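# Refit the round belt onto both pulley grooves

## Task

Seat the round belt in the groove of each of the two pulleys, with the belt running uncrossed between them; the small pulley is fixed and must not be moved from where it is.

## Robot and tools

Robot: two arms. left_arm carries a five-finger left hand, right_arm a five-finger right hand; the left hand is the mirror of the right. Bases in the scene frame: left_arm at (+0.028, +0.323, -0.001) m, quat_wxyz (+1.000, 0, 0, +0.010); right_arm at (-0.046, -0.283, -0.001) m, quat_wxyz (+1.000, 0, 0, +0.013). Scene frame: origin at table-top height midway between the nominal bases, +z up, +x out over the table, left_arm on the +y side. Arm names do not match image sides.

Frames: every hand pose, velocity, Hand target and end_effector_position (m) / end_effector_quat_wxyz in a result is in that arm's own base frame. Printed positions can be off by a few cm, more at long reach.

Hand point: a point fixed to the palm, 0.15 m out from the wrist face along the fingers and 0.05 m in front of the palm. Its +z runs along straight fingers, +y out of the palm, +x across the palm away from the thumb on the right hand but toward the thumb on the left hand. Straight fingertips end 0.06-0.07 m beyond the point along +z, with finger centre lines 0.06 m behind it along -y. A wrist bracket on the little-finger side can collide with things.

Row layout (used by execute_actions and move): exactly 28 numbers, each in [-1, 1], always including both arms. Order: left dx, dy, dz, rx, ry, rz, then left little, ring, middle, index, thumb_bend, thumb_turn, force_limit, speed; then the same fourteen for the right arm. Pose numbers are offsets, not poses: they count from that arm's Hand target as it was when the action (or move) began, along that arm's base axes, with turns about the Hand target position. Every row of one action counts from that same start, so sending an offset again moves further. Scale: 1.0 = 0.6 m for dx, dy, dz and 180 degrees for the rotation vector rx, ry, rz. Six zeros ask nothing new of an arm. Commanded orientation is clipped to within 40 degrees of the measured one each step.

Hand numbers are absolute targets, not offsets. Fingers and thumb_bend: +1 straight/open, -1 curled/closed. thumb_turn: +1 beside the palm, -1 in front of it opposite the fingers. force_limit: -1 to +1 maps to roughly 0 to 10 N at the fingertip (15 N for the two thumb motors), the load at which closing stops. speed: rises linearly from near 0 at -1 to full at +0.48, full above that; use -0.94 or lower for a gentle grip. There is no keep-as-is value: repeat the eight hand numbers of the last row actually run for that hand; if none has run yet, send hand_measured plus hand_force_limit and hand_speed. A grip around 0.035-0.065 m objects needs the thumb turned in front; a thumb-to-index pinch can hold light items.

Tools:
- execute_actions(actions, cameras): actions is a list of actions; each is a table of up to 15 rows, one per 1/30 s step; a shorter table repeats its last row to step 15. Images come only with an empty actions list or when cameras names them.
- move(target, speed, blend, blocking, cameras): target is one 28-number row or up to 15 rows; all offsets in a list count from the same starting Hand targets. speed is top path speed in m/s, 0.002 to 4.3, default 0.25 (turns up to twice that in rad/s), one value or one per target. blend in m rounds corners; 0 stops at each target. The whole move is capped at 10 s. Paths do not avoid obstacles or the other arm; faster moves lag more and hit harder.
- wait(seconds 0 to 3600): lets time pass without new commands.
- stop(): brakes a running move.
- zoom_image(camera, region [x0, y0, x1, y1] in pixels from the top-left, at most 504 by 504): closer view of the newest image.
- show_instructions(): shows the reference pages.
- finished_scene(scene=1): ends the scene for good.

Cameras: cam_high, cam_low, cam_board, cam_idler (896x504), cam_left_wrist, cam_right_wrist (672x504, fisheye).

Results: per arm, end_effector pose, Hand target (the last command after clipping; the next offsets start from it), joint positions, velocities (may say within noise) and torques. Hand lines, in motor order: hand_measured (positions on the target scale), hand_stopped_by (moving, target, force, stalled, fault), hand_load_n (fingertip load, positive pushing open; a drop to about 0 signals a lost grip), hand_force_limit, hand_speed. A move adds a move: line such as done, off_target, moving, held or fault, and limits=paced or limits=held. MOTOR HOT and FAULT lines warn of overheating or a stopped arm.

Cautions: the arm often settles 1-3 cm (sometimes 5 cm) short, usually low; send the remaining gap as a new offset. A blocked arm keeps pushing until commanded back past its hand point. Avoid drops even of millimetres, releasing moving parts, slams, hard pushes, arm-to-arm contact or closing one hand on the other, pushing the locked small pulley, excess finger force, and anything leaving the table. Long stretched holds or pushes heat motors; at 100 C the arm goes limp for 30-60 s. The belt must stay seated without the robot before finishing.

Each tool is called after "Request:" by a JSON object that holds its "api" and its "payload".

Reference images:

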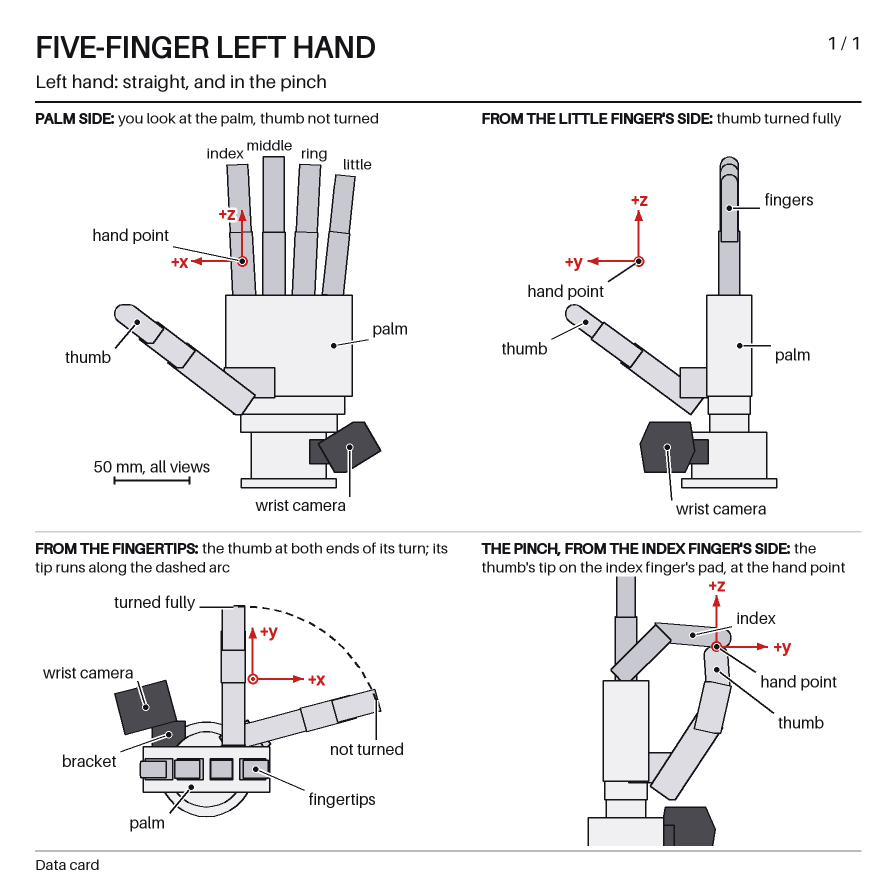

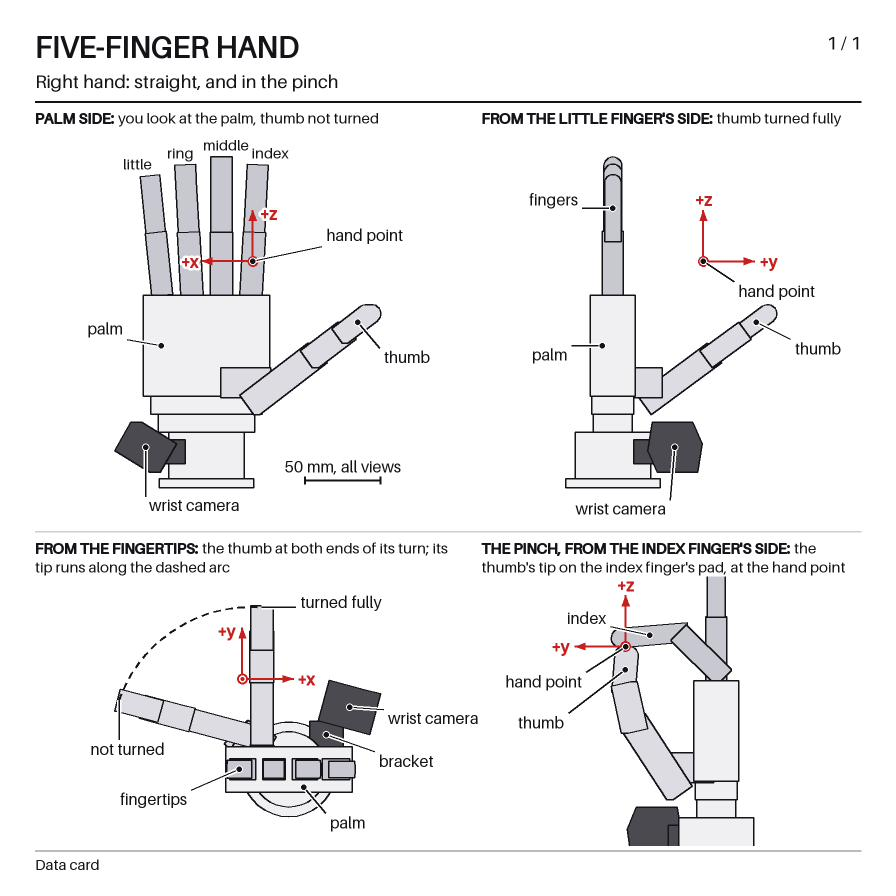

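## Session

Request:
{"api": "execute_actions", "payload": {"actions": []}}

Scene clock: 0.00 s.
left_arm: end_effector_position=(+0.3363, -0.0671, +0.1320) hand_measured=(+1.000, +1.000, +1.000, +1.000, +1.000, +1.000) hand_load_n=(+0.0, +0.0, +0.0, +0.0, +0.0, +0.0) hand_stopped_by=(target, target, target, target, target, target) hand_force_limit=0.00 hand_speed=-0.80 end_effector_quat_wxyz=(-0.284, +0.887, -0.357, -0.075) | right_arm: end_effector_position=(+0.4205, -0.1460, +0.2057) hand_measured=(+1.000, +1.000, +1.000, +1.000, +1.000, +1.000) hand_load_n=(+0.0, +0.0, +0.0, +0.0, +0.0, +0.0) hand_stopped_by=(target, target, target, target, target, target) hand_force_limit=0.00 hand_speed=-0.80 end_effector_quat_wxyz=(+0.076, +0.204, +0.966, +0.139)
Joint positions: left_arm=[-0.342 1.355 1.058 -1.419 -0.58 -1.19] | right_arm=[-0.611 1.406 1.216 -1.35 -0.317 1.381]
Joint velocities: within noise
Joint torques (N m): no reading
Heat: left arm: hottest shoulder 39 °C; right arm: hottest waist 35 °C.
Hand target: left_arm +0.3423, -0.0693, +0.1361; -0.284, +0.888, -0.356, -0.069 | right_arm +0.4263, -0.1500, +0.2178; +0.090, +0.202, +0.966, +0.133

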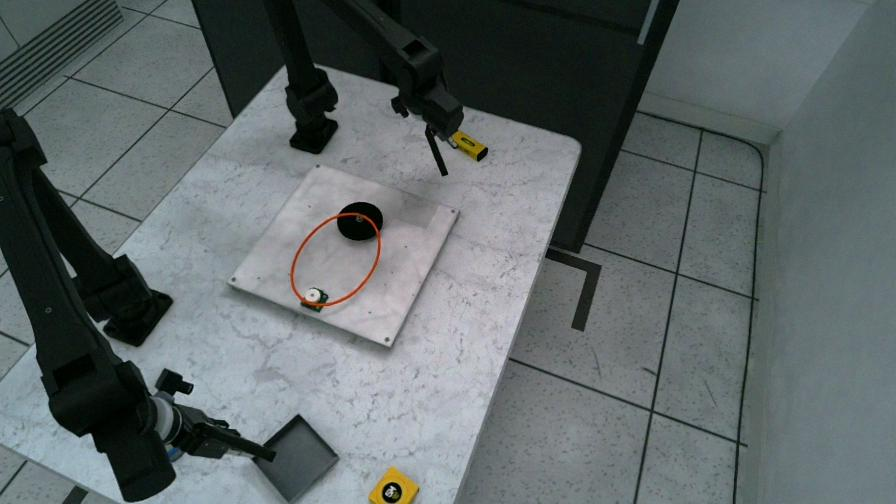

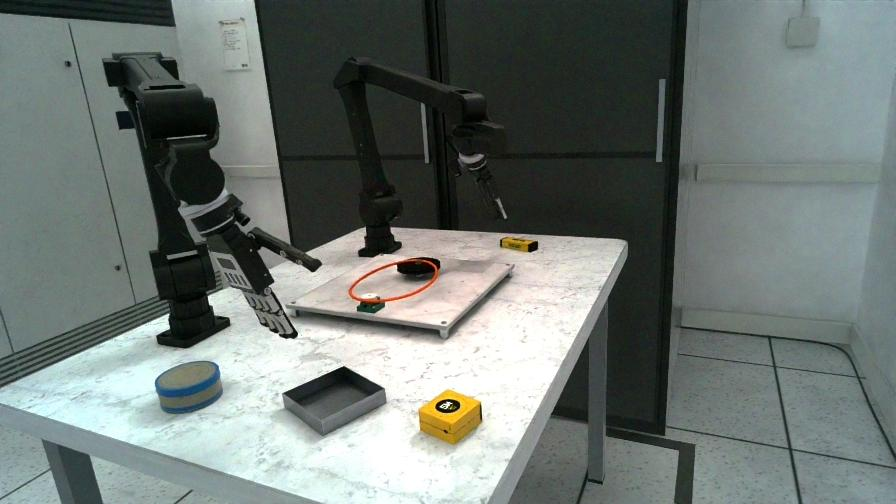

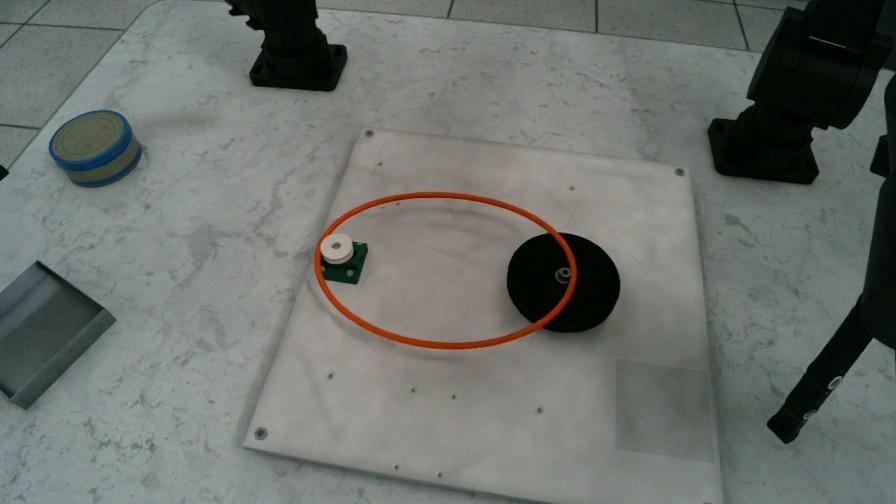

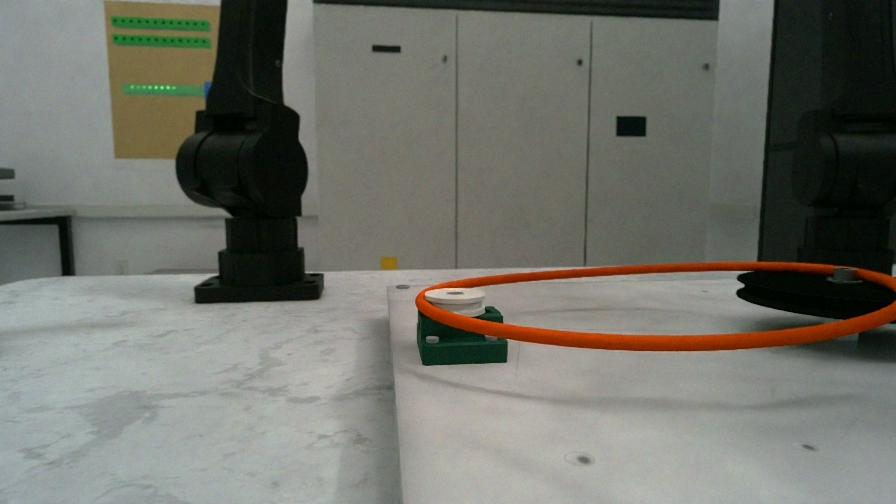

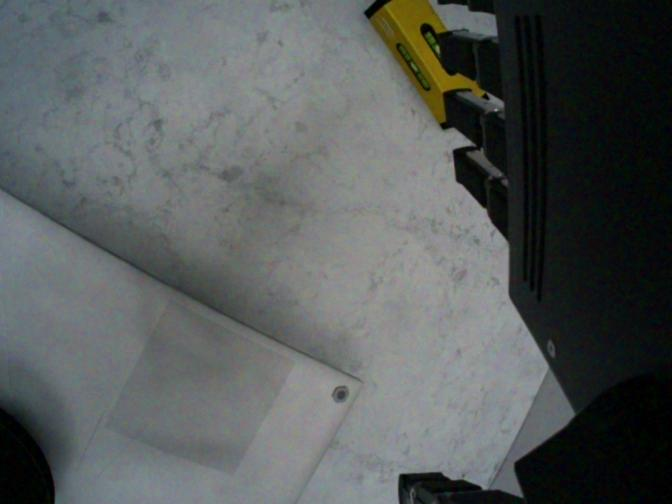

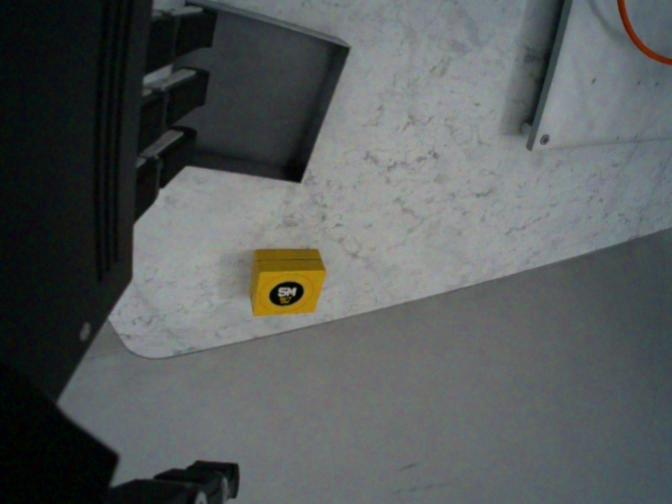

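Request:
{"api": "zoom_image", "payload": {"camera": "cam_idler", "region": [380, 220, 632, 380]}}

Request:
{"api": "zoom_image", "payload": {"camera": "cam_idler", "region": [640, 220, 896, 380]}}

Request:
{"api": "zoom_image", "payload": {"camera": "cam_board", "region": [290, 170, 640, 370]}}

Scaled by 2.000 from the camera's image (finer frame: 1280x720).

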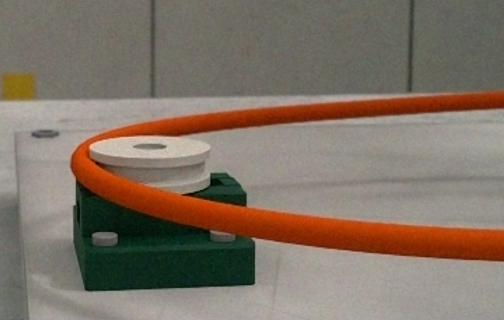

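Scaled by 1.969 from the camera's image (finer frame: 1280x720).

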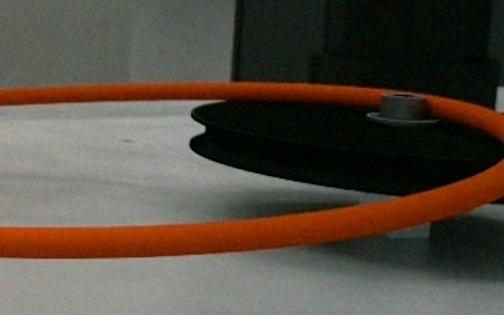

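Scaled by 1.440 from the camera's image (finer frame: 1280x720).

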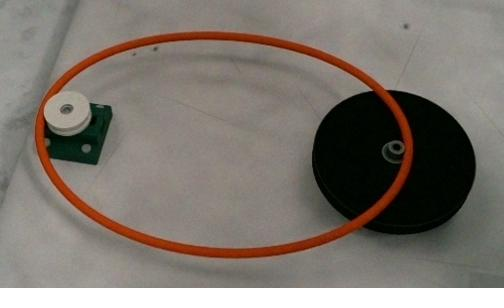

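Request:
{"api": "zoom_image", "payload": {"camera": "cam_high", "region": [220, 150, 472, 360]}}

Request:
{"api": "zoom_image", "payload": {"camera": "cam_low", "region": [280, 240, 532, 350]}}

Scaled by 2.000 from the camera's image (finer frame: 1280x720).

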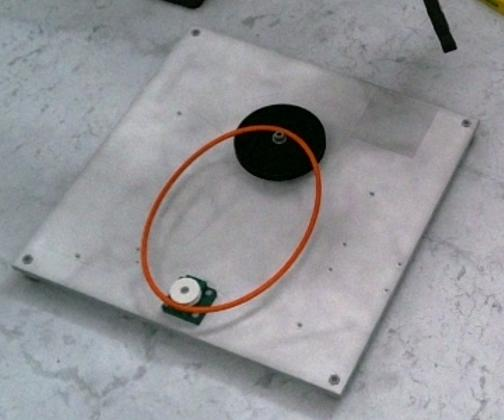

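Scaled by 2.000 from the camera's image (finer frame: 1280x720).

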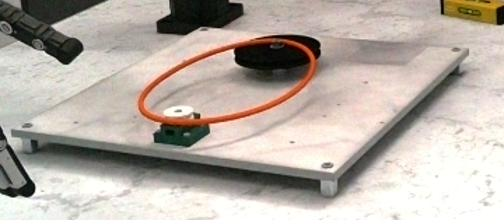

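Request:
{"api": "move", "payload": {"target": [[0,0,0.1233,-0.1045,0.1913,-0.5709,-1,-1,-1,1,1,1,0,-0.2,0,0,0,0,0,0,1,1,1,1,1,1,0,-0.8],[-0.13,-0.3217,0.1233,-0.1045,0.1913,-0.5709,-1,-1,-1,1,1,1,0,-0.2,0,0,0,0,0,0,1,1,1,1,1,1,0,-0.8]], "speed": 0.35, "cameras": ["all"]}}

Scene clock: 55.50 s.
left_arm: end_effector_position=(+0.2571, -0.2495, +0.2007) hand_measured=(-1.000, -1.000, -1.000, +1.000, +1.000, +1.000) hand_load_n=(+0.0, +0.0, +0.0, +0.0, +0.0, +0.0) hand_stopped_by=(target, target, target, target, target, target) hand_force_limit=0.00 hand_speed=-0.20 end_effector_quat_wxyz=(-0.006, -0.258, +0.966, +0.007) | right_arm: end_effector_position=(+0.4205, -0.1460, +0.2057) hand_measured=(+1.000, +1.000, +1.000, +1.000, +1.000, +1.000) hand_load_n=(+0.0, +0.0, +0.0, +0.0, +0.0, +0.0) hand_stopped_by=(target, target, target, target, target, target) hand_force_limit=0.00 hand_speed=-0.80 end_effector_quat_wxyz=(+0.076, +0.204, +0.966, +0.139)
Joint positions: left_arm=[-0.737 1.469 1.347 -1.468 0.003 0.312] | right_arm=[-0.611 1.406 1.216 -1.35 -0.317 1.381]
Joint torques (N m): left_arm=[-2.2 -11.4 11.64 -0.17 -0.06 -0.01] | right_arm=[0.03 -10.46 10.69 0.72 -0.38 -0.07]
Heat: left arm: hottest shoulder 39 °C; right arm: hottest elbow 37 °C.
Hand target: left_arm +0.2643, -0.2621, +0.2100; +0.000, -0.259, +0.966, +0.000 | right_arm +0.4263, -0.1500, +0.2178; +0.090, +0.202, +0.966, +0.133
Off the commanded pose: left_arm 0.017 m, 1 deg | right_arm 0.014 m, 2 deg.
move: off_target (left_arm)

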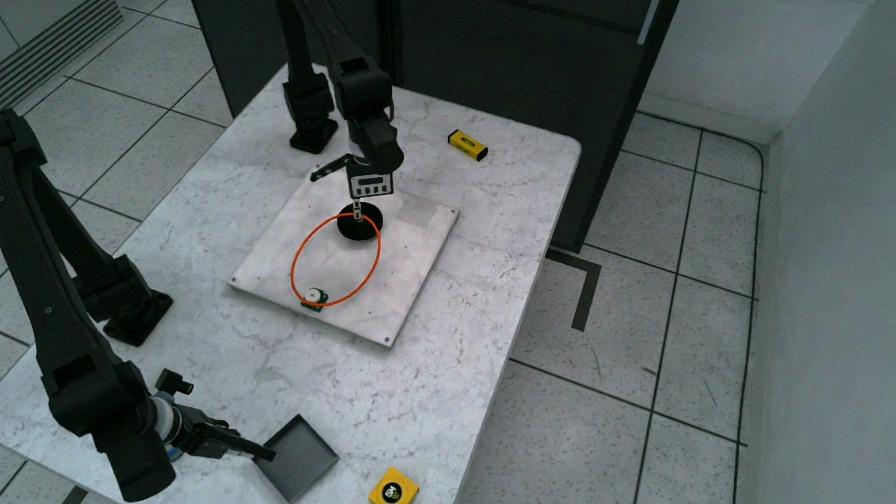

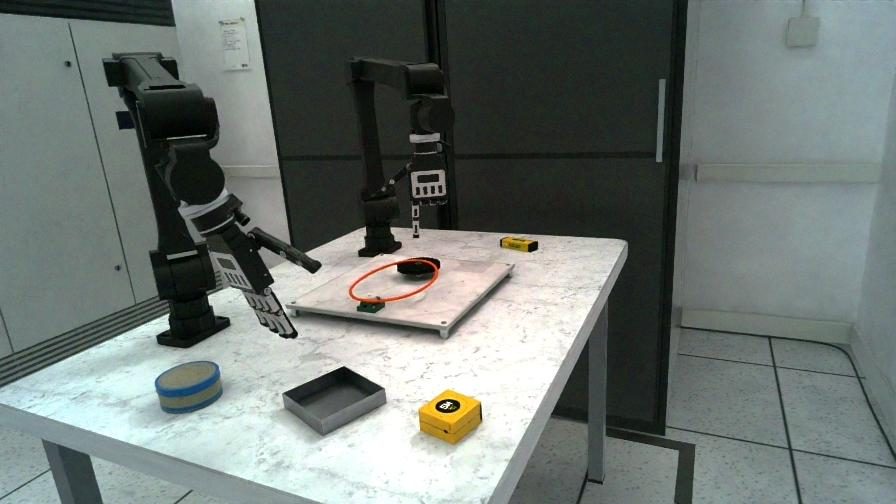

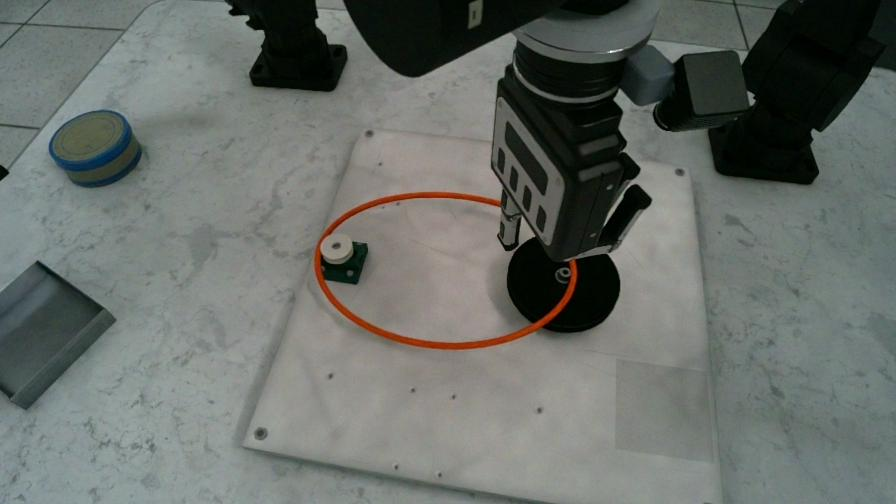

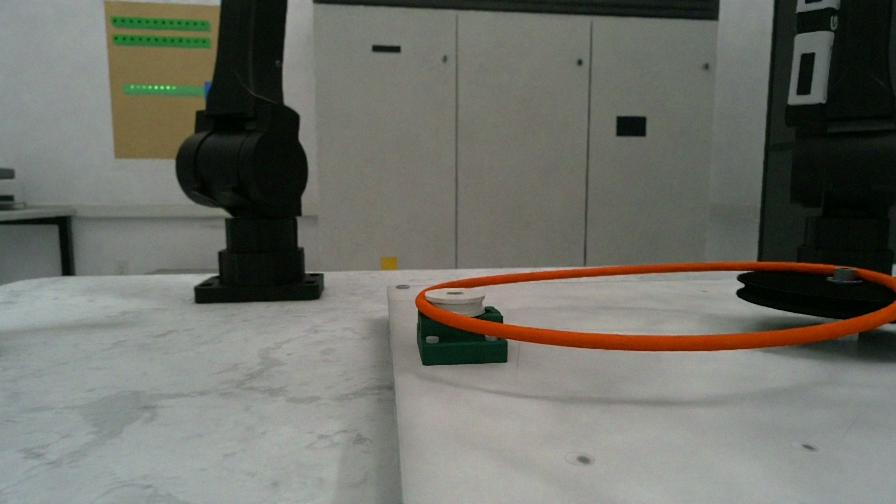

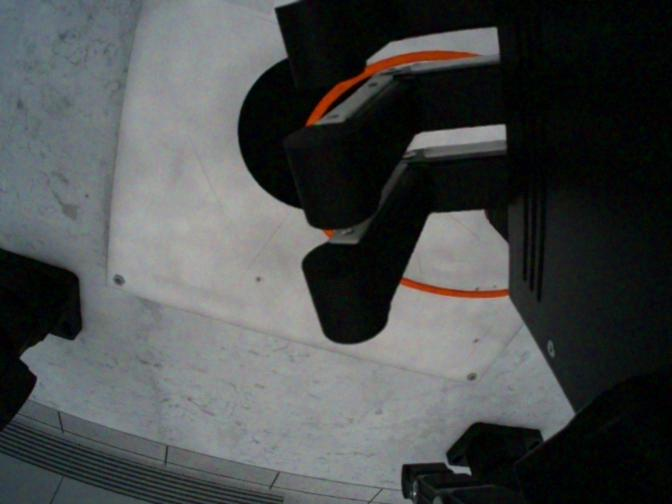

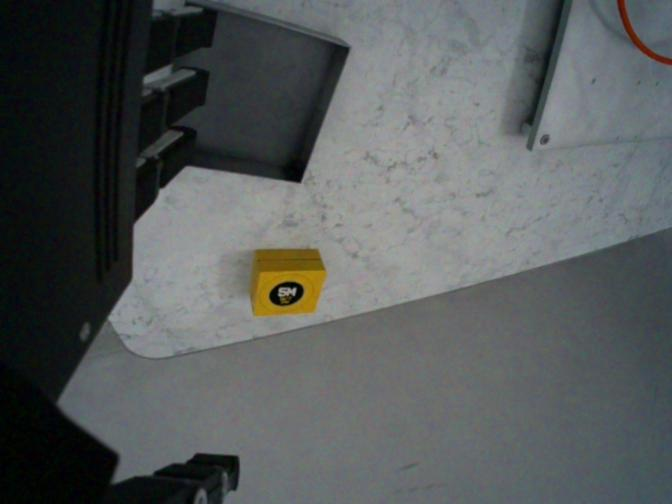

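Request:
{"api": "move", "payload": {"target": [0.006,-0.013,-0.1,0,0,0,-1,-1,-1,1,1,1,0,-0.2,0,0,0,0,0,0,1,1,1,1,1,1,0,-0.8], "speed": 0.1, "cameras": ["cam_board","cam_idler","cam_high","cam_left_wrist"]}}

Scene clock: 65.63 s.
left_arm: end_effector_position=(+0.2723, -0.2651, +0.1589) hand_measured=(-1.000, -1.000, -1.000, +1.000, +1.000, +1.000) hand_load_n=(+0.0, +0.0, +0.0, +0.0, +0.0, +0.0) hand_stopped_by=(target, target, target, target, target, target) hand_force_limit=0.00 hand_speed=-0.20 end_effector_quat_wxyz=(+0.003, -0.261, +0.965, -0.006) | right_arm: end_effector_position=(+0.4205, -0.1460, +0.2057) hand_measured=(+1.000, +1.000, +1.000, +1.000, +1.000, +1.000) hand_load_n=(+0.0, +0.0, +0.0, +0.0, +0.0, +0.0) hand_stopped_by=(target, target, target, target, target, target) hand_force_limit=0.00 hand_speed=-0.80 end_effector_quat_wxyz=(+0.076, +0.204, +0.966, +0.139)
Joint positions: left_arm=[-0.74 1.52 1.298 -1.335 0.002 0.304] | right_arm=[-0.611 1.406 1.216 -1.35 -0.317 1.381]
Joint torques (N m): left_arm=[-2.49 -12.4 7.56 0.75 -0.06 0] | right_arm=[0.03 -10.29 10.69 0.7 -0.39 -0.06]
Heat: left arm: hottest shoulder 39 °C; right arm: hottest elbow 37 °C.
Hand target: left_arm +0.2680, -0.2701, +0.1500; +0.000, -0.259, +0.966, +0.000 | right_arm +0.4263, -0.1500, +0.2178; +0.090, +0.202, +0.966, +0.133
Off the commanded pose: left_arm 0.011 m, 1 deg | right_arm 0.014 m, 2 deg.
move: off_target (left_arm)
Images, in order (width x height): cam_high 896x504, cam_board 896x504, cam_idler 896x504, cam_left_wrist 672x504.

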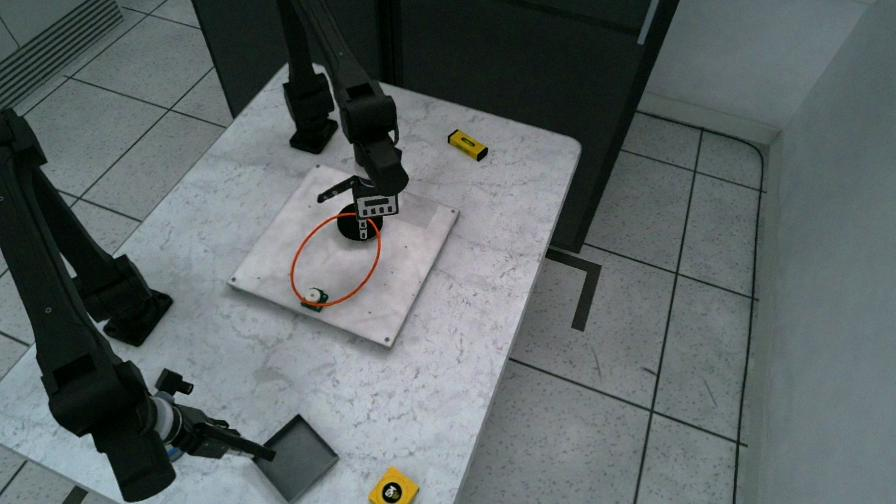

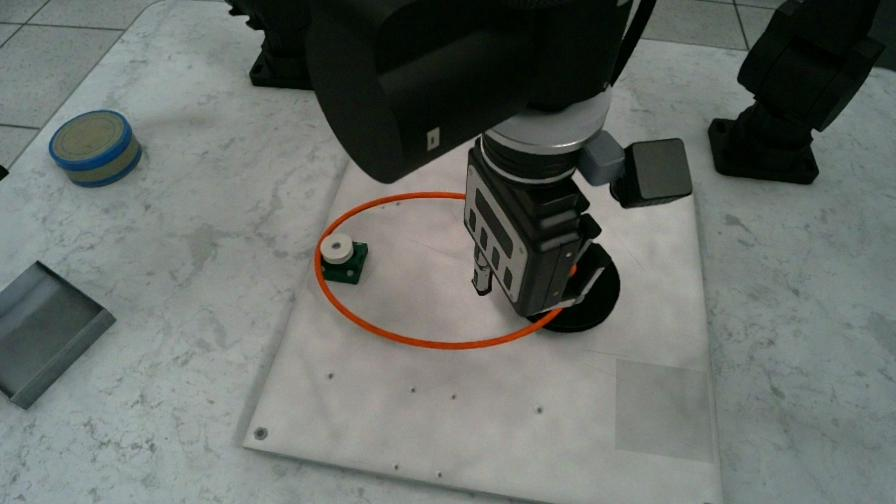

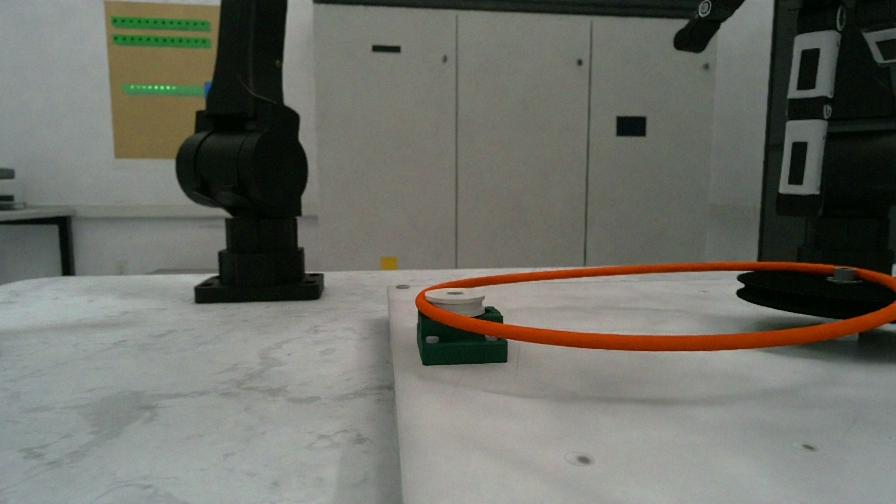

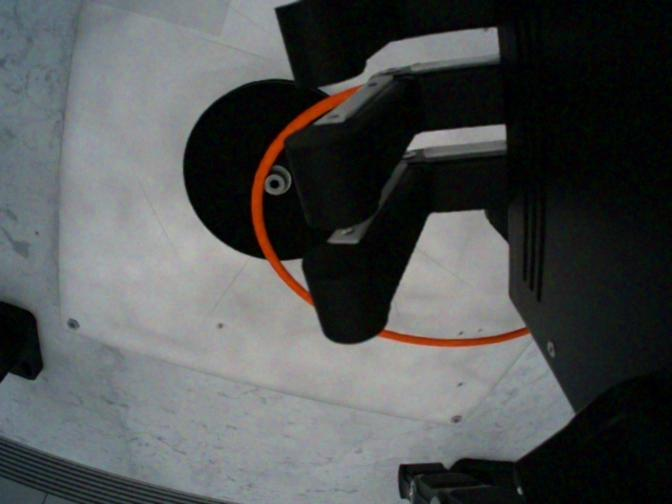

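Request:
{"api": "move", "payload": {"target": [-0.003,0,-0.08,0,0,0,-1,-1,-1,1,1,1,0,-0.2,0,0,0,0,0,0,1,1,1,1,1,1,0,-0.8], "speed": 0.08, "cameras": ["cam_board","cam_idler"]}}

Scene clock: 79.90 s.
left_arm: end_effector_position=(+0.2715, -0.2660, +0.1118) hand_measured=(-1.000, -1.000, -1.000, +1.000, +1.000, +1.000) hand_load_n=(+0.0, +0.0, +0.0, +0.0, +0.0, +0.0) hand_stopped_by=(target, target, target, target, target, target) hand_force_limit=0.00 hand_speed=-0.20 end_effector_quat_wxyz=(+0.003, -0.261, +0.965, -0.007) | right_arm: end_effector_position=(+0.4205, -0.1460, +0.2057) hand_measured=(+1.000, +1.000, +1.000, +1.000, +1.000, +1.000) hand_load_n=(+0.0, +0.0, +0.0, +0.0, +0.0, +0.0) hand_stopped_by=(target, target, target, target, target, target) hand_force_limit=0.00 hand_speed=-0.80 end_effector_quat_wxyz=(+0.076, +0.204, +0.966, +0.139)
Joint positions: left_arm=[-0.742 1.553 1.207 -1.21 0.002 0.301] | right_arm=[-0.611 1.406 1.216 -1.35 -0.317 1.381]
Joint torques (N m): left_arm=[-2.55 -12.45 7.27 0.79 -0.06 -0.01] | right_arm=[-0.03 -10.4 10.69 0.72 -0.39 -0.07]
Heat: left arm: hottest shoulder 39 °C; right arm: hottest elbow 38 °C.
Hand target: left_arm +0.2661, -0.2701, +0.1021; +0.000, -0.259, +0.966, +0.000 | right_arm +0.4263, -0.1500, +0.2178; +0.090, +0.202, +0.966, +0.133
Off the commanded pose: left_arm 0.012 m, 1 deg | right_arm 0.014 m, 2 deg.
move: off_target (left_arm)

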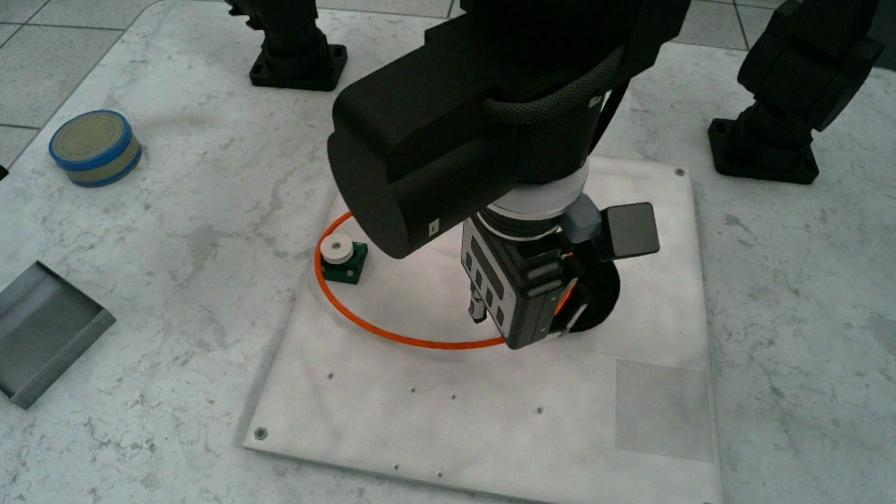

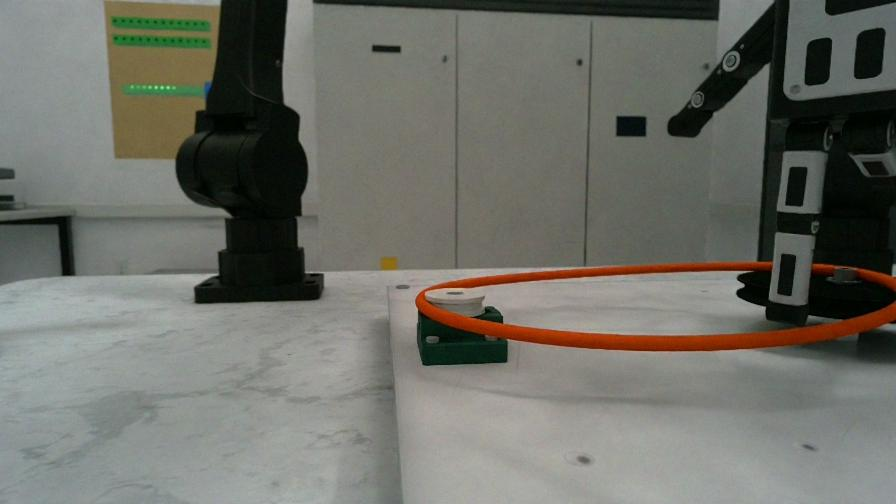

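Request:
{"api": "move", "payload": {"target": [0,0,-0.0135,0,0,0,-1,-1,-1,1,1,1,0,-0.2,0,0,0,0,0,0,1,1,1,1,1,1,0,-0.8], "speed": 0.08, "cameras": ["cam_idler"]}}

Scene clock: 94.13 s.
left_arm: end_effector_position=(+0.2720, -0.2664, +0.1051) hand_measured=(-1.000, -1.000, -1.000, +1.000, +1.000, +1.000) hand_load_n=(+0.0, +0.0, +0.0, -0.5, +0.0, +0.0) hand_stopped_by=(target, target, target, target, target, target) hand_force_limit=0.00 hand_speed=-0.20 end_effector_quat_wxyz=(+0.004, -0.261, +0.965, -0.009) | right_arm: end_effector_position=(+0.4205, -0.1460, +0.2057) hand_measured=(+1.000, +1.000, +1.000, +1.000, +1.000, +1.000) hand_load_n=(+0.0, -0.5, +0.0, +0.0, +0.0, -0.5) hand_stopped_by=(target, target, target, target, target, target) hand_force_limit=0.00 hand_speed=-0.80 end_effector_quat_wxyz=(+0.076, +0.204, +0.966, +0.139)
Joint positions: left_arm=[-0.742 1.558 1.195 -1.189 0.002 0.301] | right_arm=[-0.611 1.406 1.216 -1.35 -0.317 1.381]
Joint torques (N m): left_arm=[-2.55 -12.22 7.12 0.8 -0.07 0] | right_arm=[0.21 -10.58 10.67 0.72 -0.4 -0.07]
Heat: left arm: hottest shoulder 39 °C; right arm: hottest elbow 38 °C.
Hand target: left_arm +0.2660, -0.2700, +0.0940; +0.000, -0.259, +0.966, +0.000 | right_arm +0.4263, -0.1500, +0.2178; +0.090, +0.202, +0.966, +0.133
Off the commanded pose: left_arm 0.013 m, 1 deg | right_arm 0.014 m, 2 deg.
move: off_target (left_arm)

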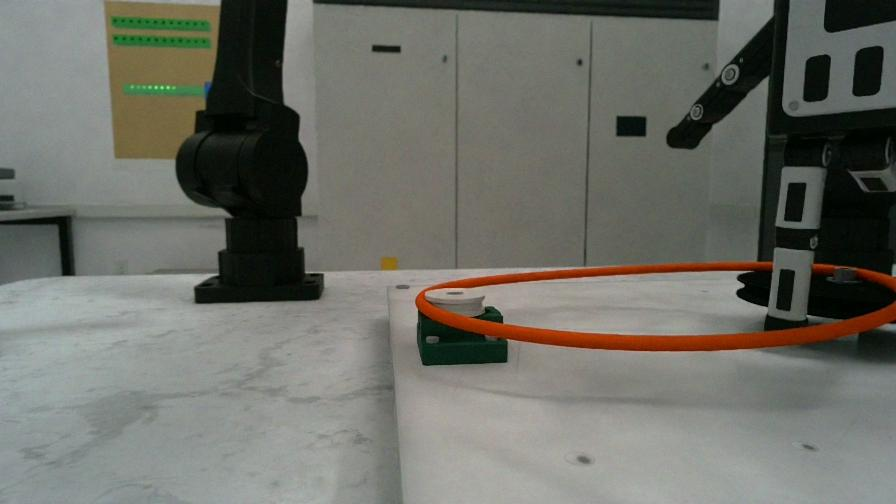

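Request:
{"api": "move", "payload": {"target": [0.005,0.045,-0.006,0,0,0,-1,-1,-1,1,1,1,0,-0.2,0,0,0,0,0,0,1,1,1,1,1,1,0,-0.8], "speed": 0.08, "cameras": ["cam_idler", "cam_board", "cam_left_wrist"]}}

Scene clock: 99.20 s.
left_arm: end_effector_position=(+0.2662, -0.2489, +0.0924) hand_measured=(-1.000, -1.000, -1.000, +1.000, +1.000, +1.000) hand_load_n=(+0.0, +0.0, +0.0, +0.0, +0.0, +0.0) hand_stopped_by=(target, target, target, target, target, target) hand_force_limit=0.00 hand_speed=-0.20 end_effector_quat_wxyz=(-0.002, -0.259, +0.966, +0.002) | right_arm: end_effector_position=(+0.4205, -0.1460, +0.2057) hand_measured=(+1.000, +1.000, +1.000, +1.000, +1.000, +1.000) hand_load_n=(+0.0, +0.0, +0.0, +0.0, +0.0, +0.0) hand_stopped_by=(target, target, target, target, target, target) hand_force_limit=0.00 hand_speed=-0.80 end_effector_quat_wxyz=(+0.076, +0.204, +0.966, +0.139)
Joint positions: left_arm=[-0.722 1.549 1.144 -1.171 0.001 0.324] | right_arm=[-0.611 1.406 1.216 -1.35 -0.317 1.381]
Joint torques (N m): left_arm=[-0.38 -14.04 6.94 0.75 -0.04 0.27] | right_arm=[0.09 -10.52 10.67 0.69 -0.39 -0.05]
Heat: left arm: hottest shoulder 39 °C; right arm: hottest elbow 38 °C.
Hand target: left_arm +0.2692, -0.2431, +0.0903; +0.000, -0.259, +0.966, +0.000 | right_arm +0.4263, -0.1500, +0.2178; +0.090, +0.202, +0.966, +0.133
Off the commanded pose: left_arm 0.007 m, 0 deg | right_arm 0.014 m, 2 deg.
move: done
Images, in order (width x height): cam_board 896x504, cam_idler 896x504, cam_left_wrist 672x504.

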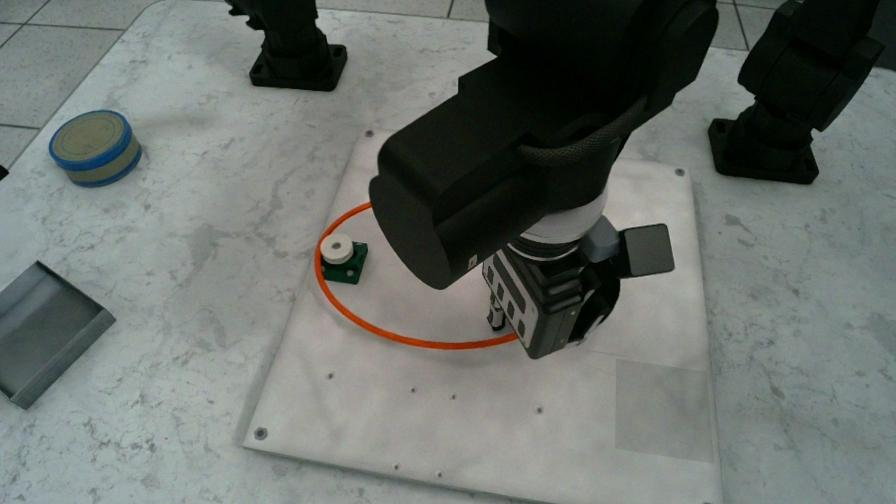

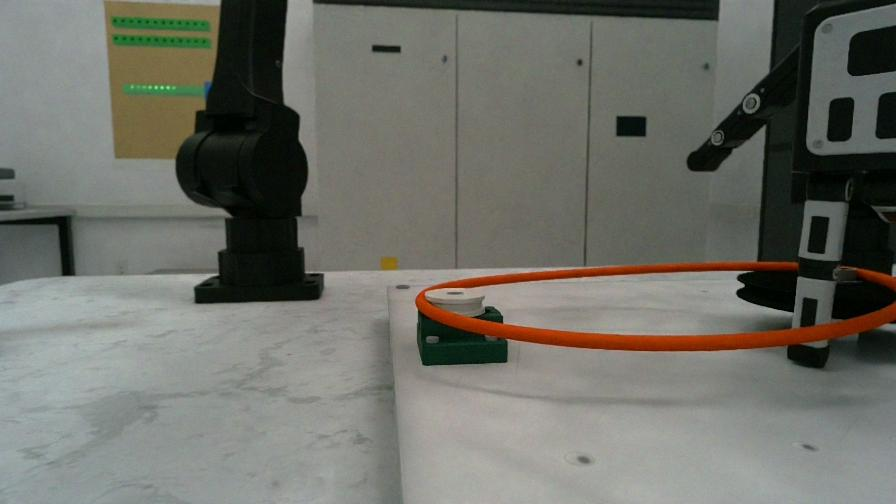

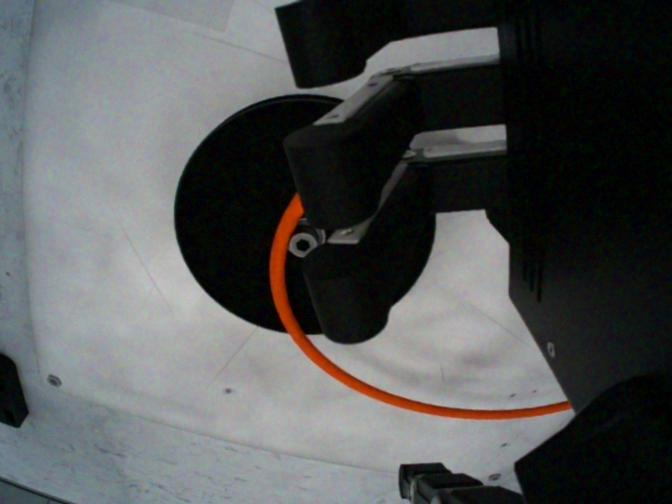

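Request:
{"api": "move", "payload": {"target": [0.01,0.0,0.02,0,0,0,-1,-1,-1,1,1,1,0,-0.2,0,0,0,0,0,0,1,1,1,1,1,1,0,-0.8], "speed": 0.08, "cameras": ["cam_idler"]}}

Scene clock: 103.30 s.
left_arm: end_effector_position=(+0.2658, -0.2441, +0.0933) hand_measured=(-1.000, -1.000, -1.000, +1.000, +1.000, +1.000) hand_load_n=(+0.0, +0.5, +0.0, +0.0, +0.0, +0.0) hand_stopped_by=(target, target, target, target, target, target) hand_force_limit=0.00 hand_speed=-0.20 end_effector_quat_wxyz=(-0.006, -0.258, +0.966, +0.007) | right_arm: end_effector_position=(+0.4205, -0.1460, +0.2057) hand_measured=(+1.000, +1.000, +1.000, +1.000, +1.000, +1.000) hand_load_n=(+0.0, +0.0, +0.0, +0.0, +0.0, +0.0) hand_stopped_by=(target, target, target, target, target, target) hand_force_limit=0.00 hand_speed=-0.80 end_effector_quat_wxyz=(+0.076, +0.204, +0.966, +0.139)
Joint positions: left_arm=[-0.715 1.549 1.144 -1.184 0.001 0.334] | right_arm=[-0.611 1.406 1.216 -1.35 -0.317 1.381]
Joint torques (N m): left_arm=[-0.32 -14.15 9.2 -0.1 -0.05 0.26] | right_arm=[0.03 -10.34 10.7 0.72 -0.39 -0.07]
Heat: left arm: hottest shoulder 39 °C; right arm: hottest elbow 38 °C.
Hand target: left_arm +0.2751, -0.2431, +0.1023; +0.000, -0.259, +0.966, +0.000 | right_arm +0.4263, -0.1500, +0.2178; +0.090, +0.202, +0.966, +0.133
Off the commanded pose: left_arm 0.013 m, 1 deg | right_arm 0.014 m, 2 deg.
move: off_target (left_arm)

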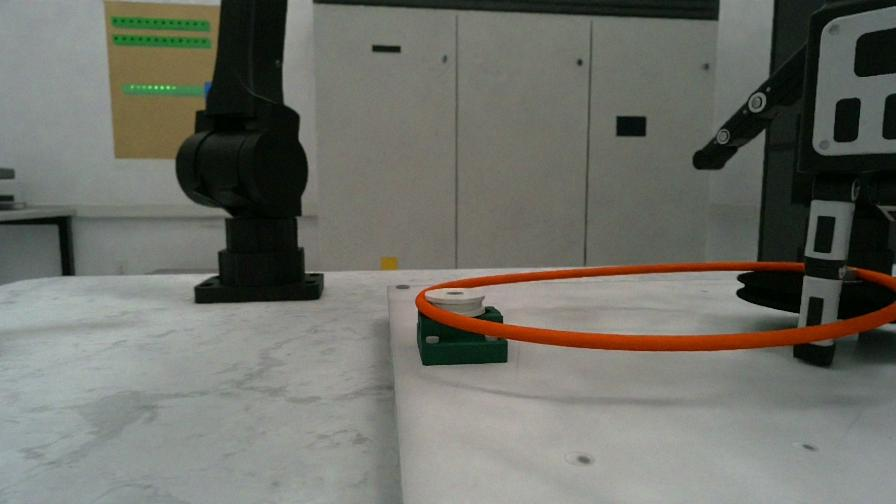

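Request:
{"api": "move", "payload": {"target": [0.018,0.022,0.02,0,0,0,-1,-1,-1,1,1,1,0,-0.2,0,0,0,0,0,0,1,1,1,1,1,1,0,-0.8], "speed": 0.08, "cameras": ["cam_idler","cam_board"]}}

Scene clock: 107.33 s.
left_arm: end_effector_position=(+0.2715, -0.2259, +0.0998) hand_measured=(-1.000, -1.000, -1.000, +1.000, +1.000, +1.000) hand_load_n=(+0.0, +0.0, +0.0, +0.0, +0.0, +0.0) hand_stopped_by=(target, target, target, target, target, target) hand_force_limit=0.00 hand_speed=-0.20 end_effector_quat_wxyz=(-0.010, -0.261, +0.965, +0.014) | right_arm: end_effector_position=(+0.4205, -0.1460, +0.2057) hand_measured=(+1.000, +1.000, +1.000, +1.000, +1.000, +1.000) hand_load_n=(+0.0, +0.0, +0.0, +0.0, +0.0, +0.0) hand_stopped_by=(target, target, target, target, target, target) hand_force_limit=0.00 hand_speed=-0.80 end_effector_quat_wxyz=(+0.076, +0.204, +0.966, +0.139)
Joint positions: left_arm=[-0.673 1.536 1.144 -1.213 0 0.37] | right_arm=[-0.611 1.406 1.216 -1.35 -0.317 1.381]
Joint torques (N m): left_arm=[-0.44 -13.86 10.62 -0.29 -0.01 0.28] | right_arm=[0.09 -10.34 10.69 0.66 -0.38 -0.06]
Heat: left arm: hottest shoulder 39 °C; right arm: hottest elbow 38 °C.
Hand target: left_arm +0.2859, -0.2299, +0.1143; +0.000, -0.259, +0.966, +0.000 | right_arm +0.4263, -0.1500, +0.2178; +0.090, +0.202, +0.966, +0.133
Off the commanded pose: left_arm 0.021 m, 2 deg | right_arm 0.014 m, 2 deg.
move: off_target (left_arm)
Images, in order (width x height): cam_board 896x504, cam_idler 896x504.

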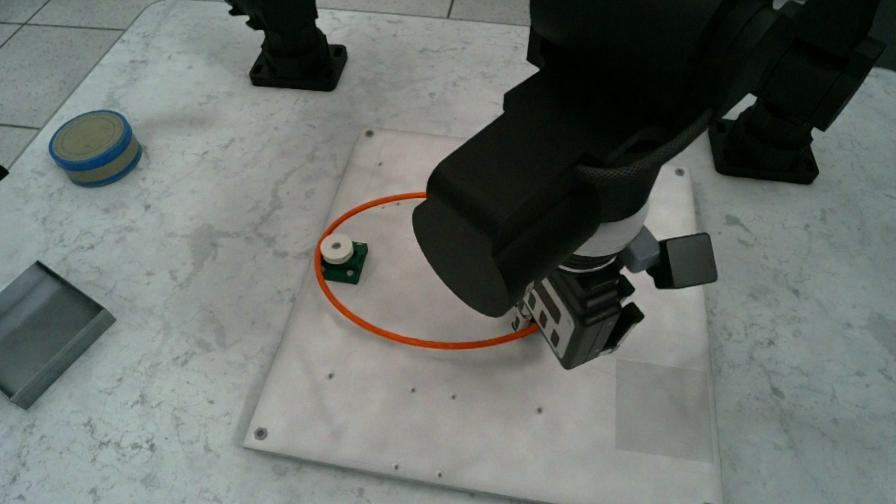

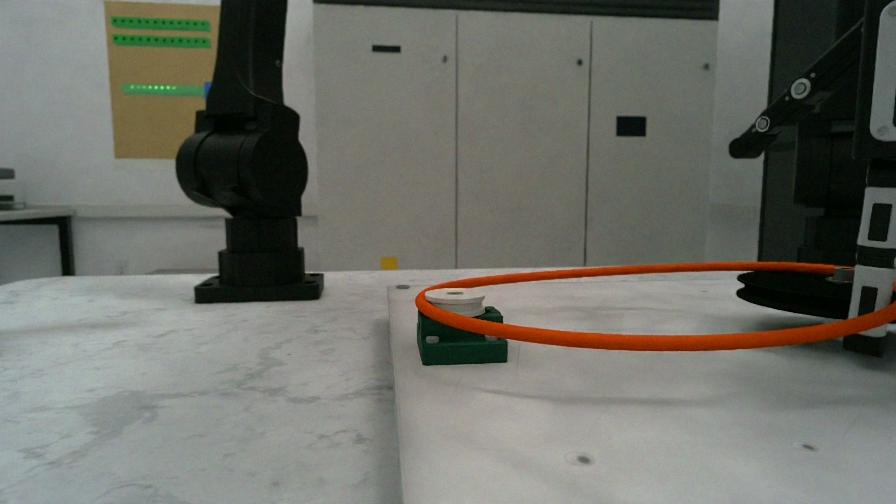

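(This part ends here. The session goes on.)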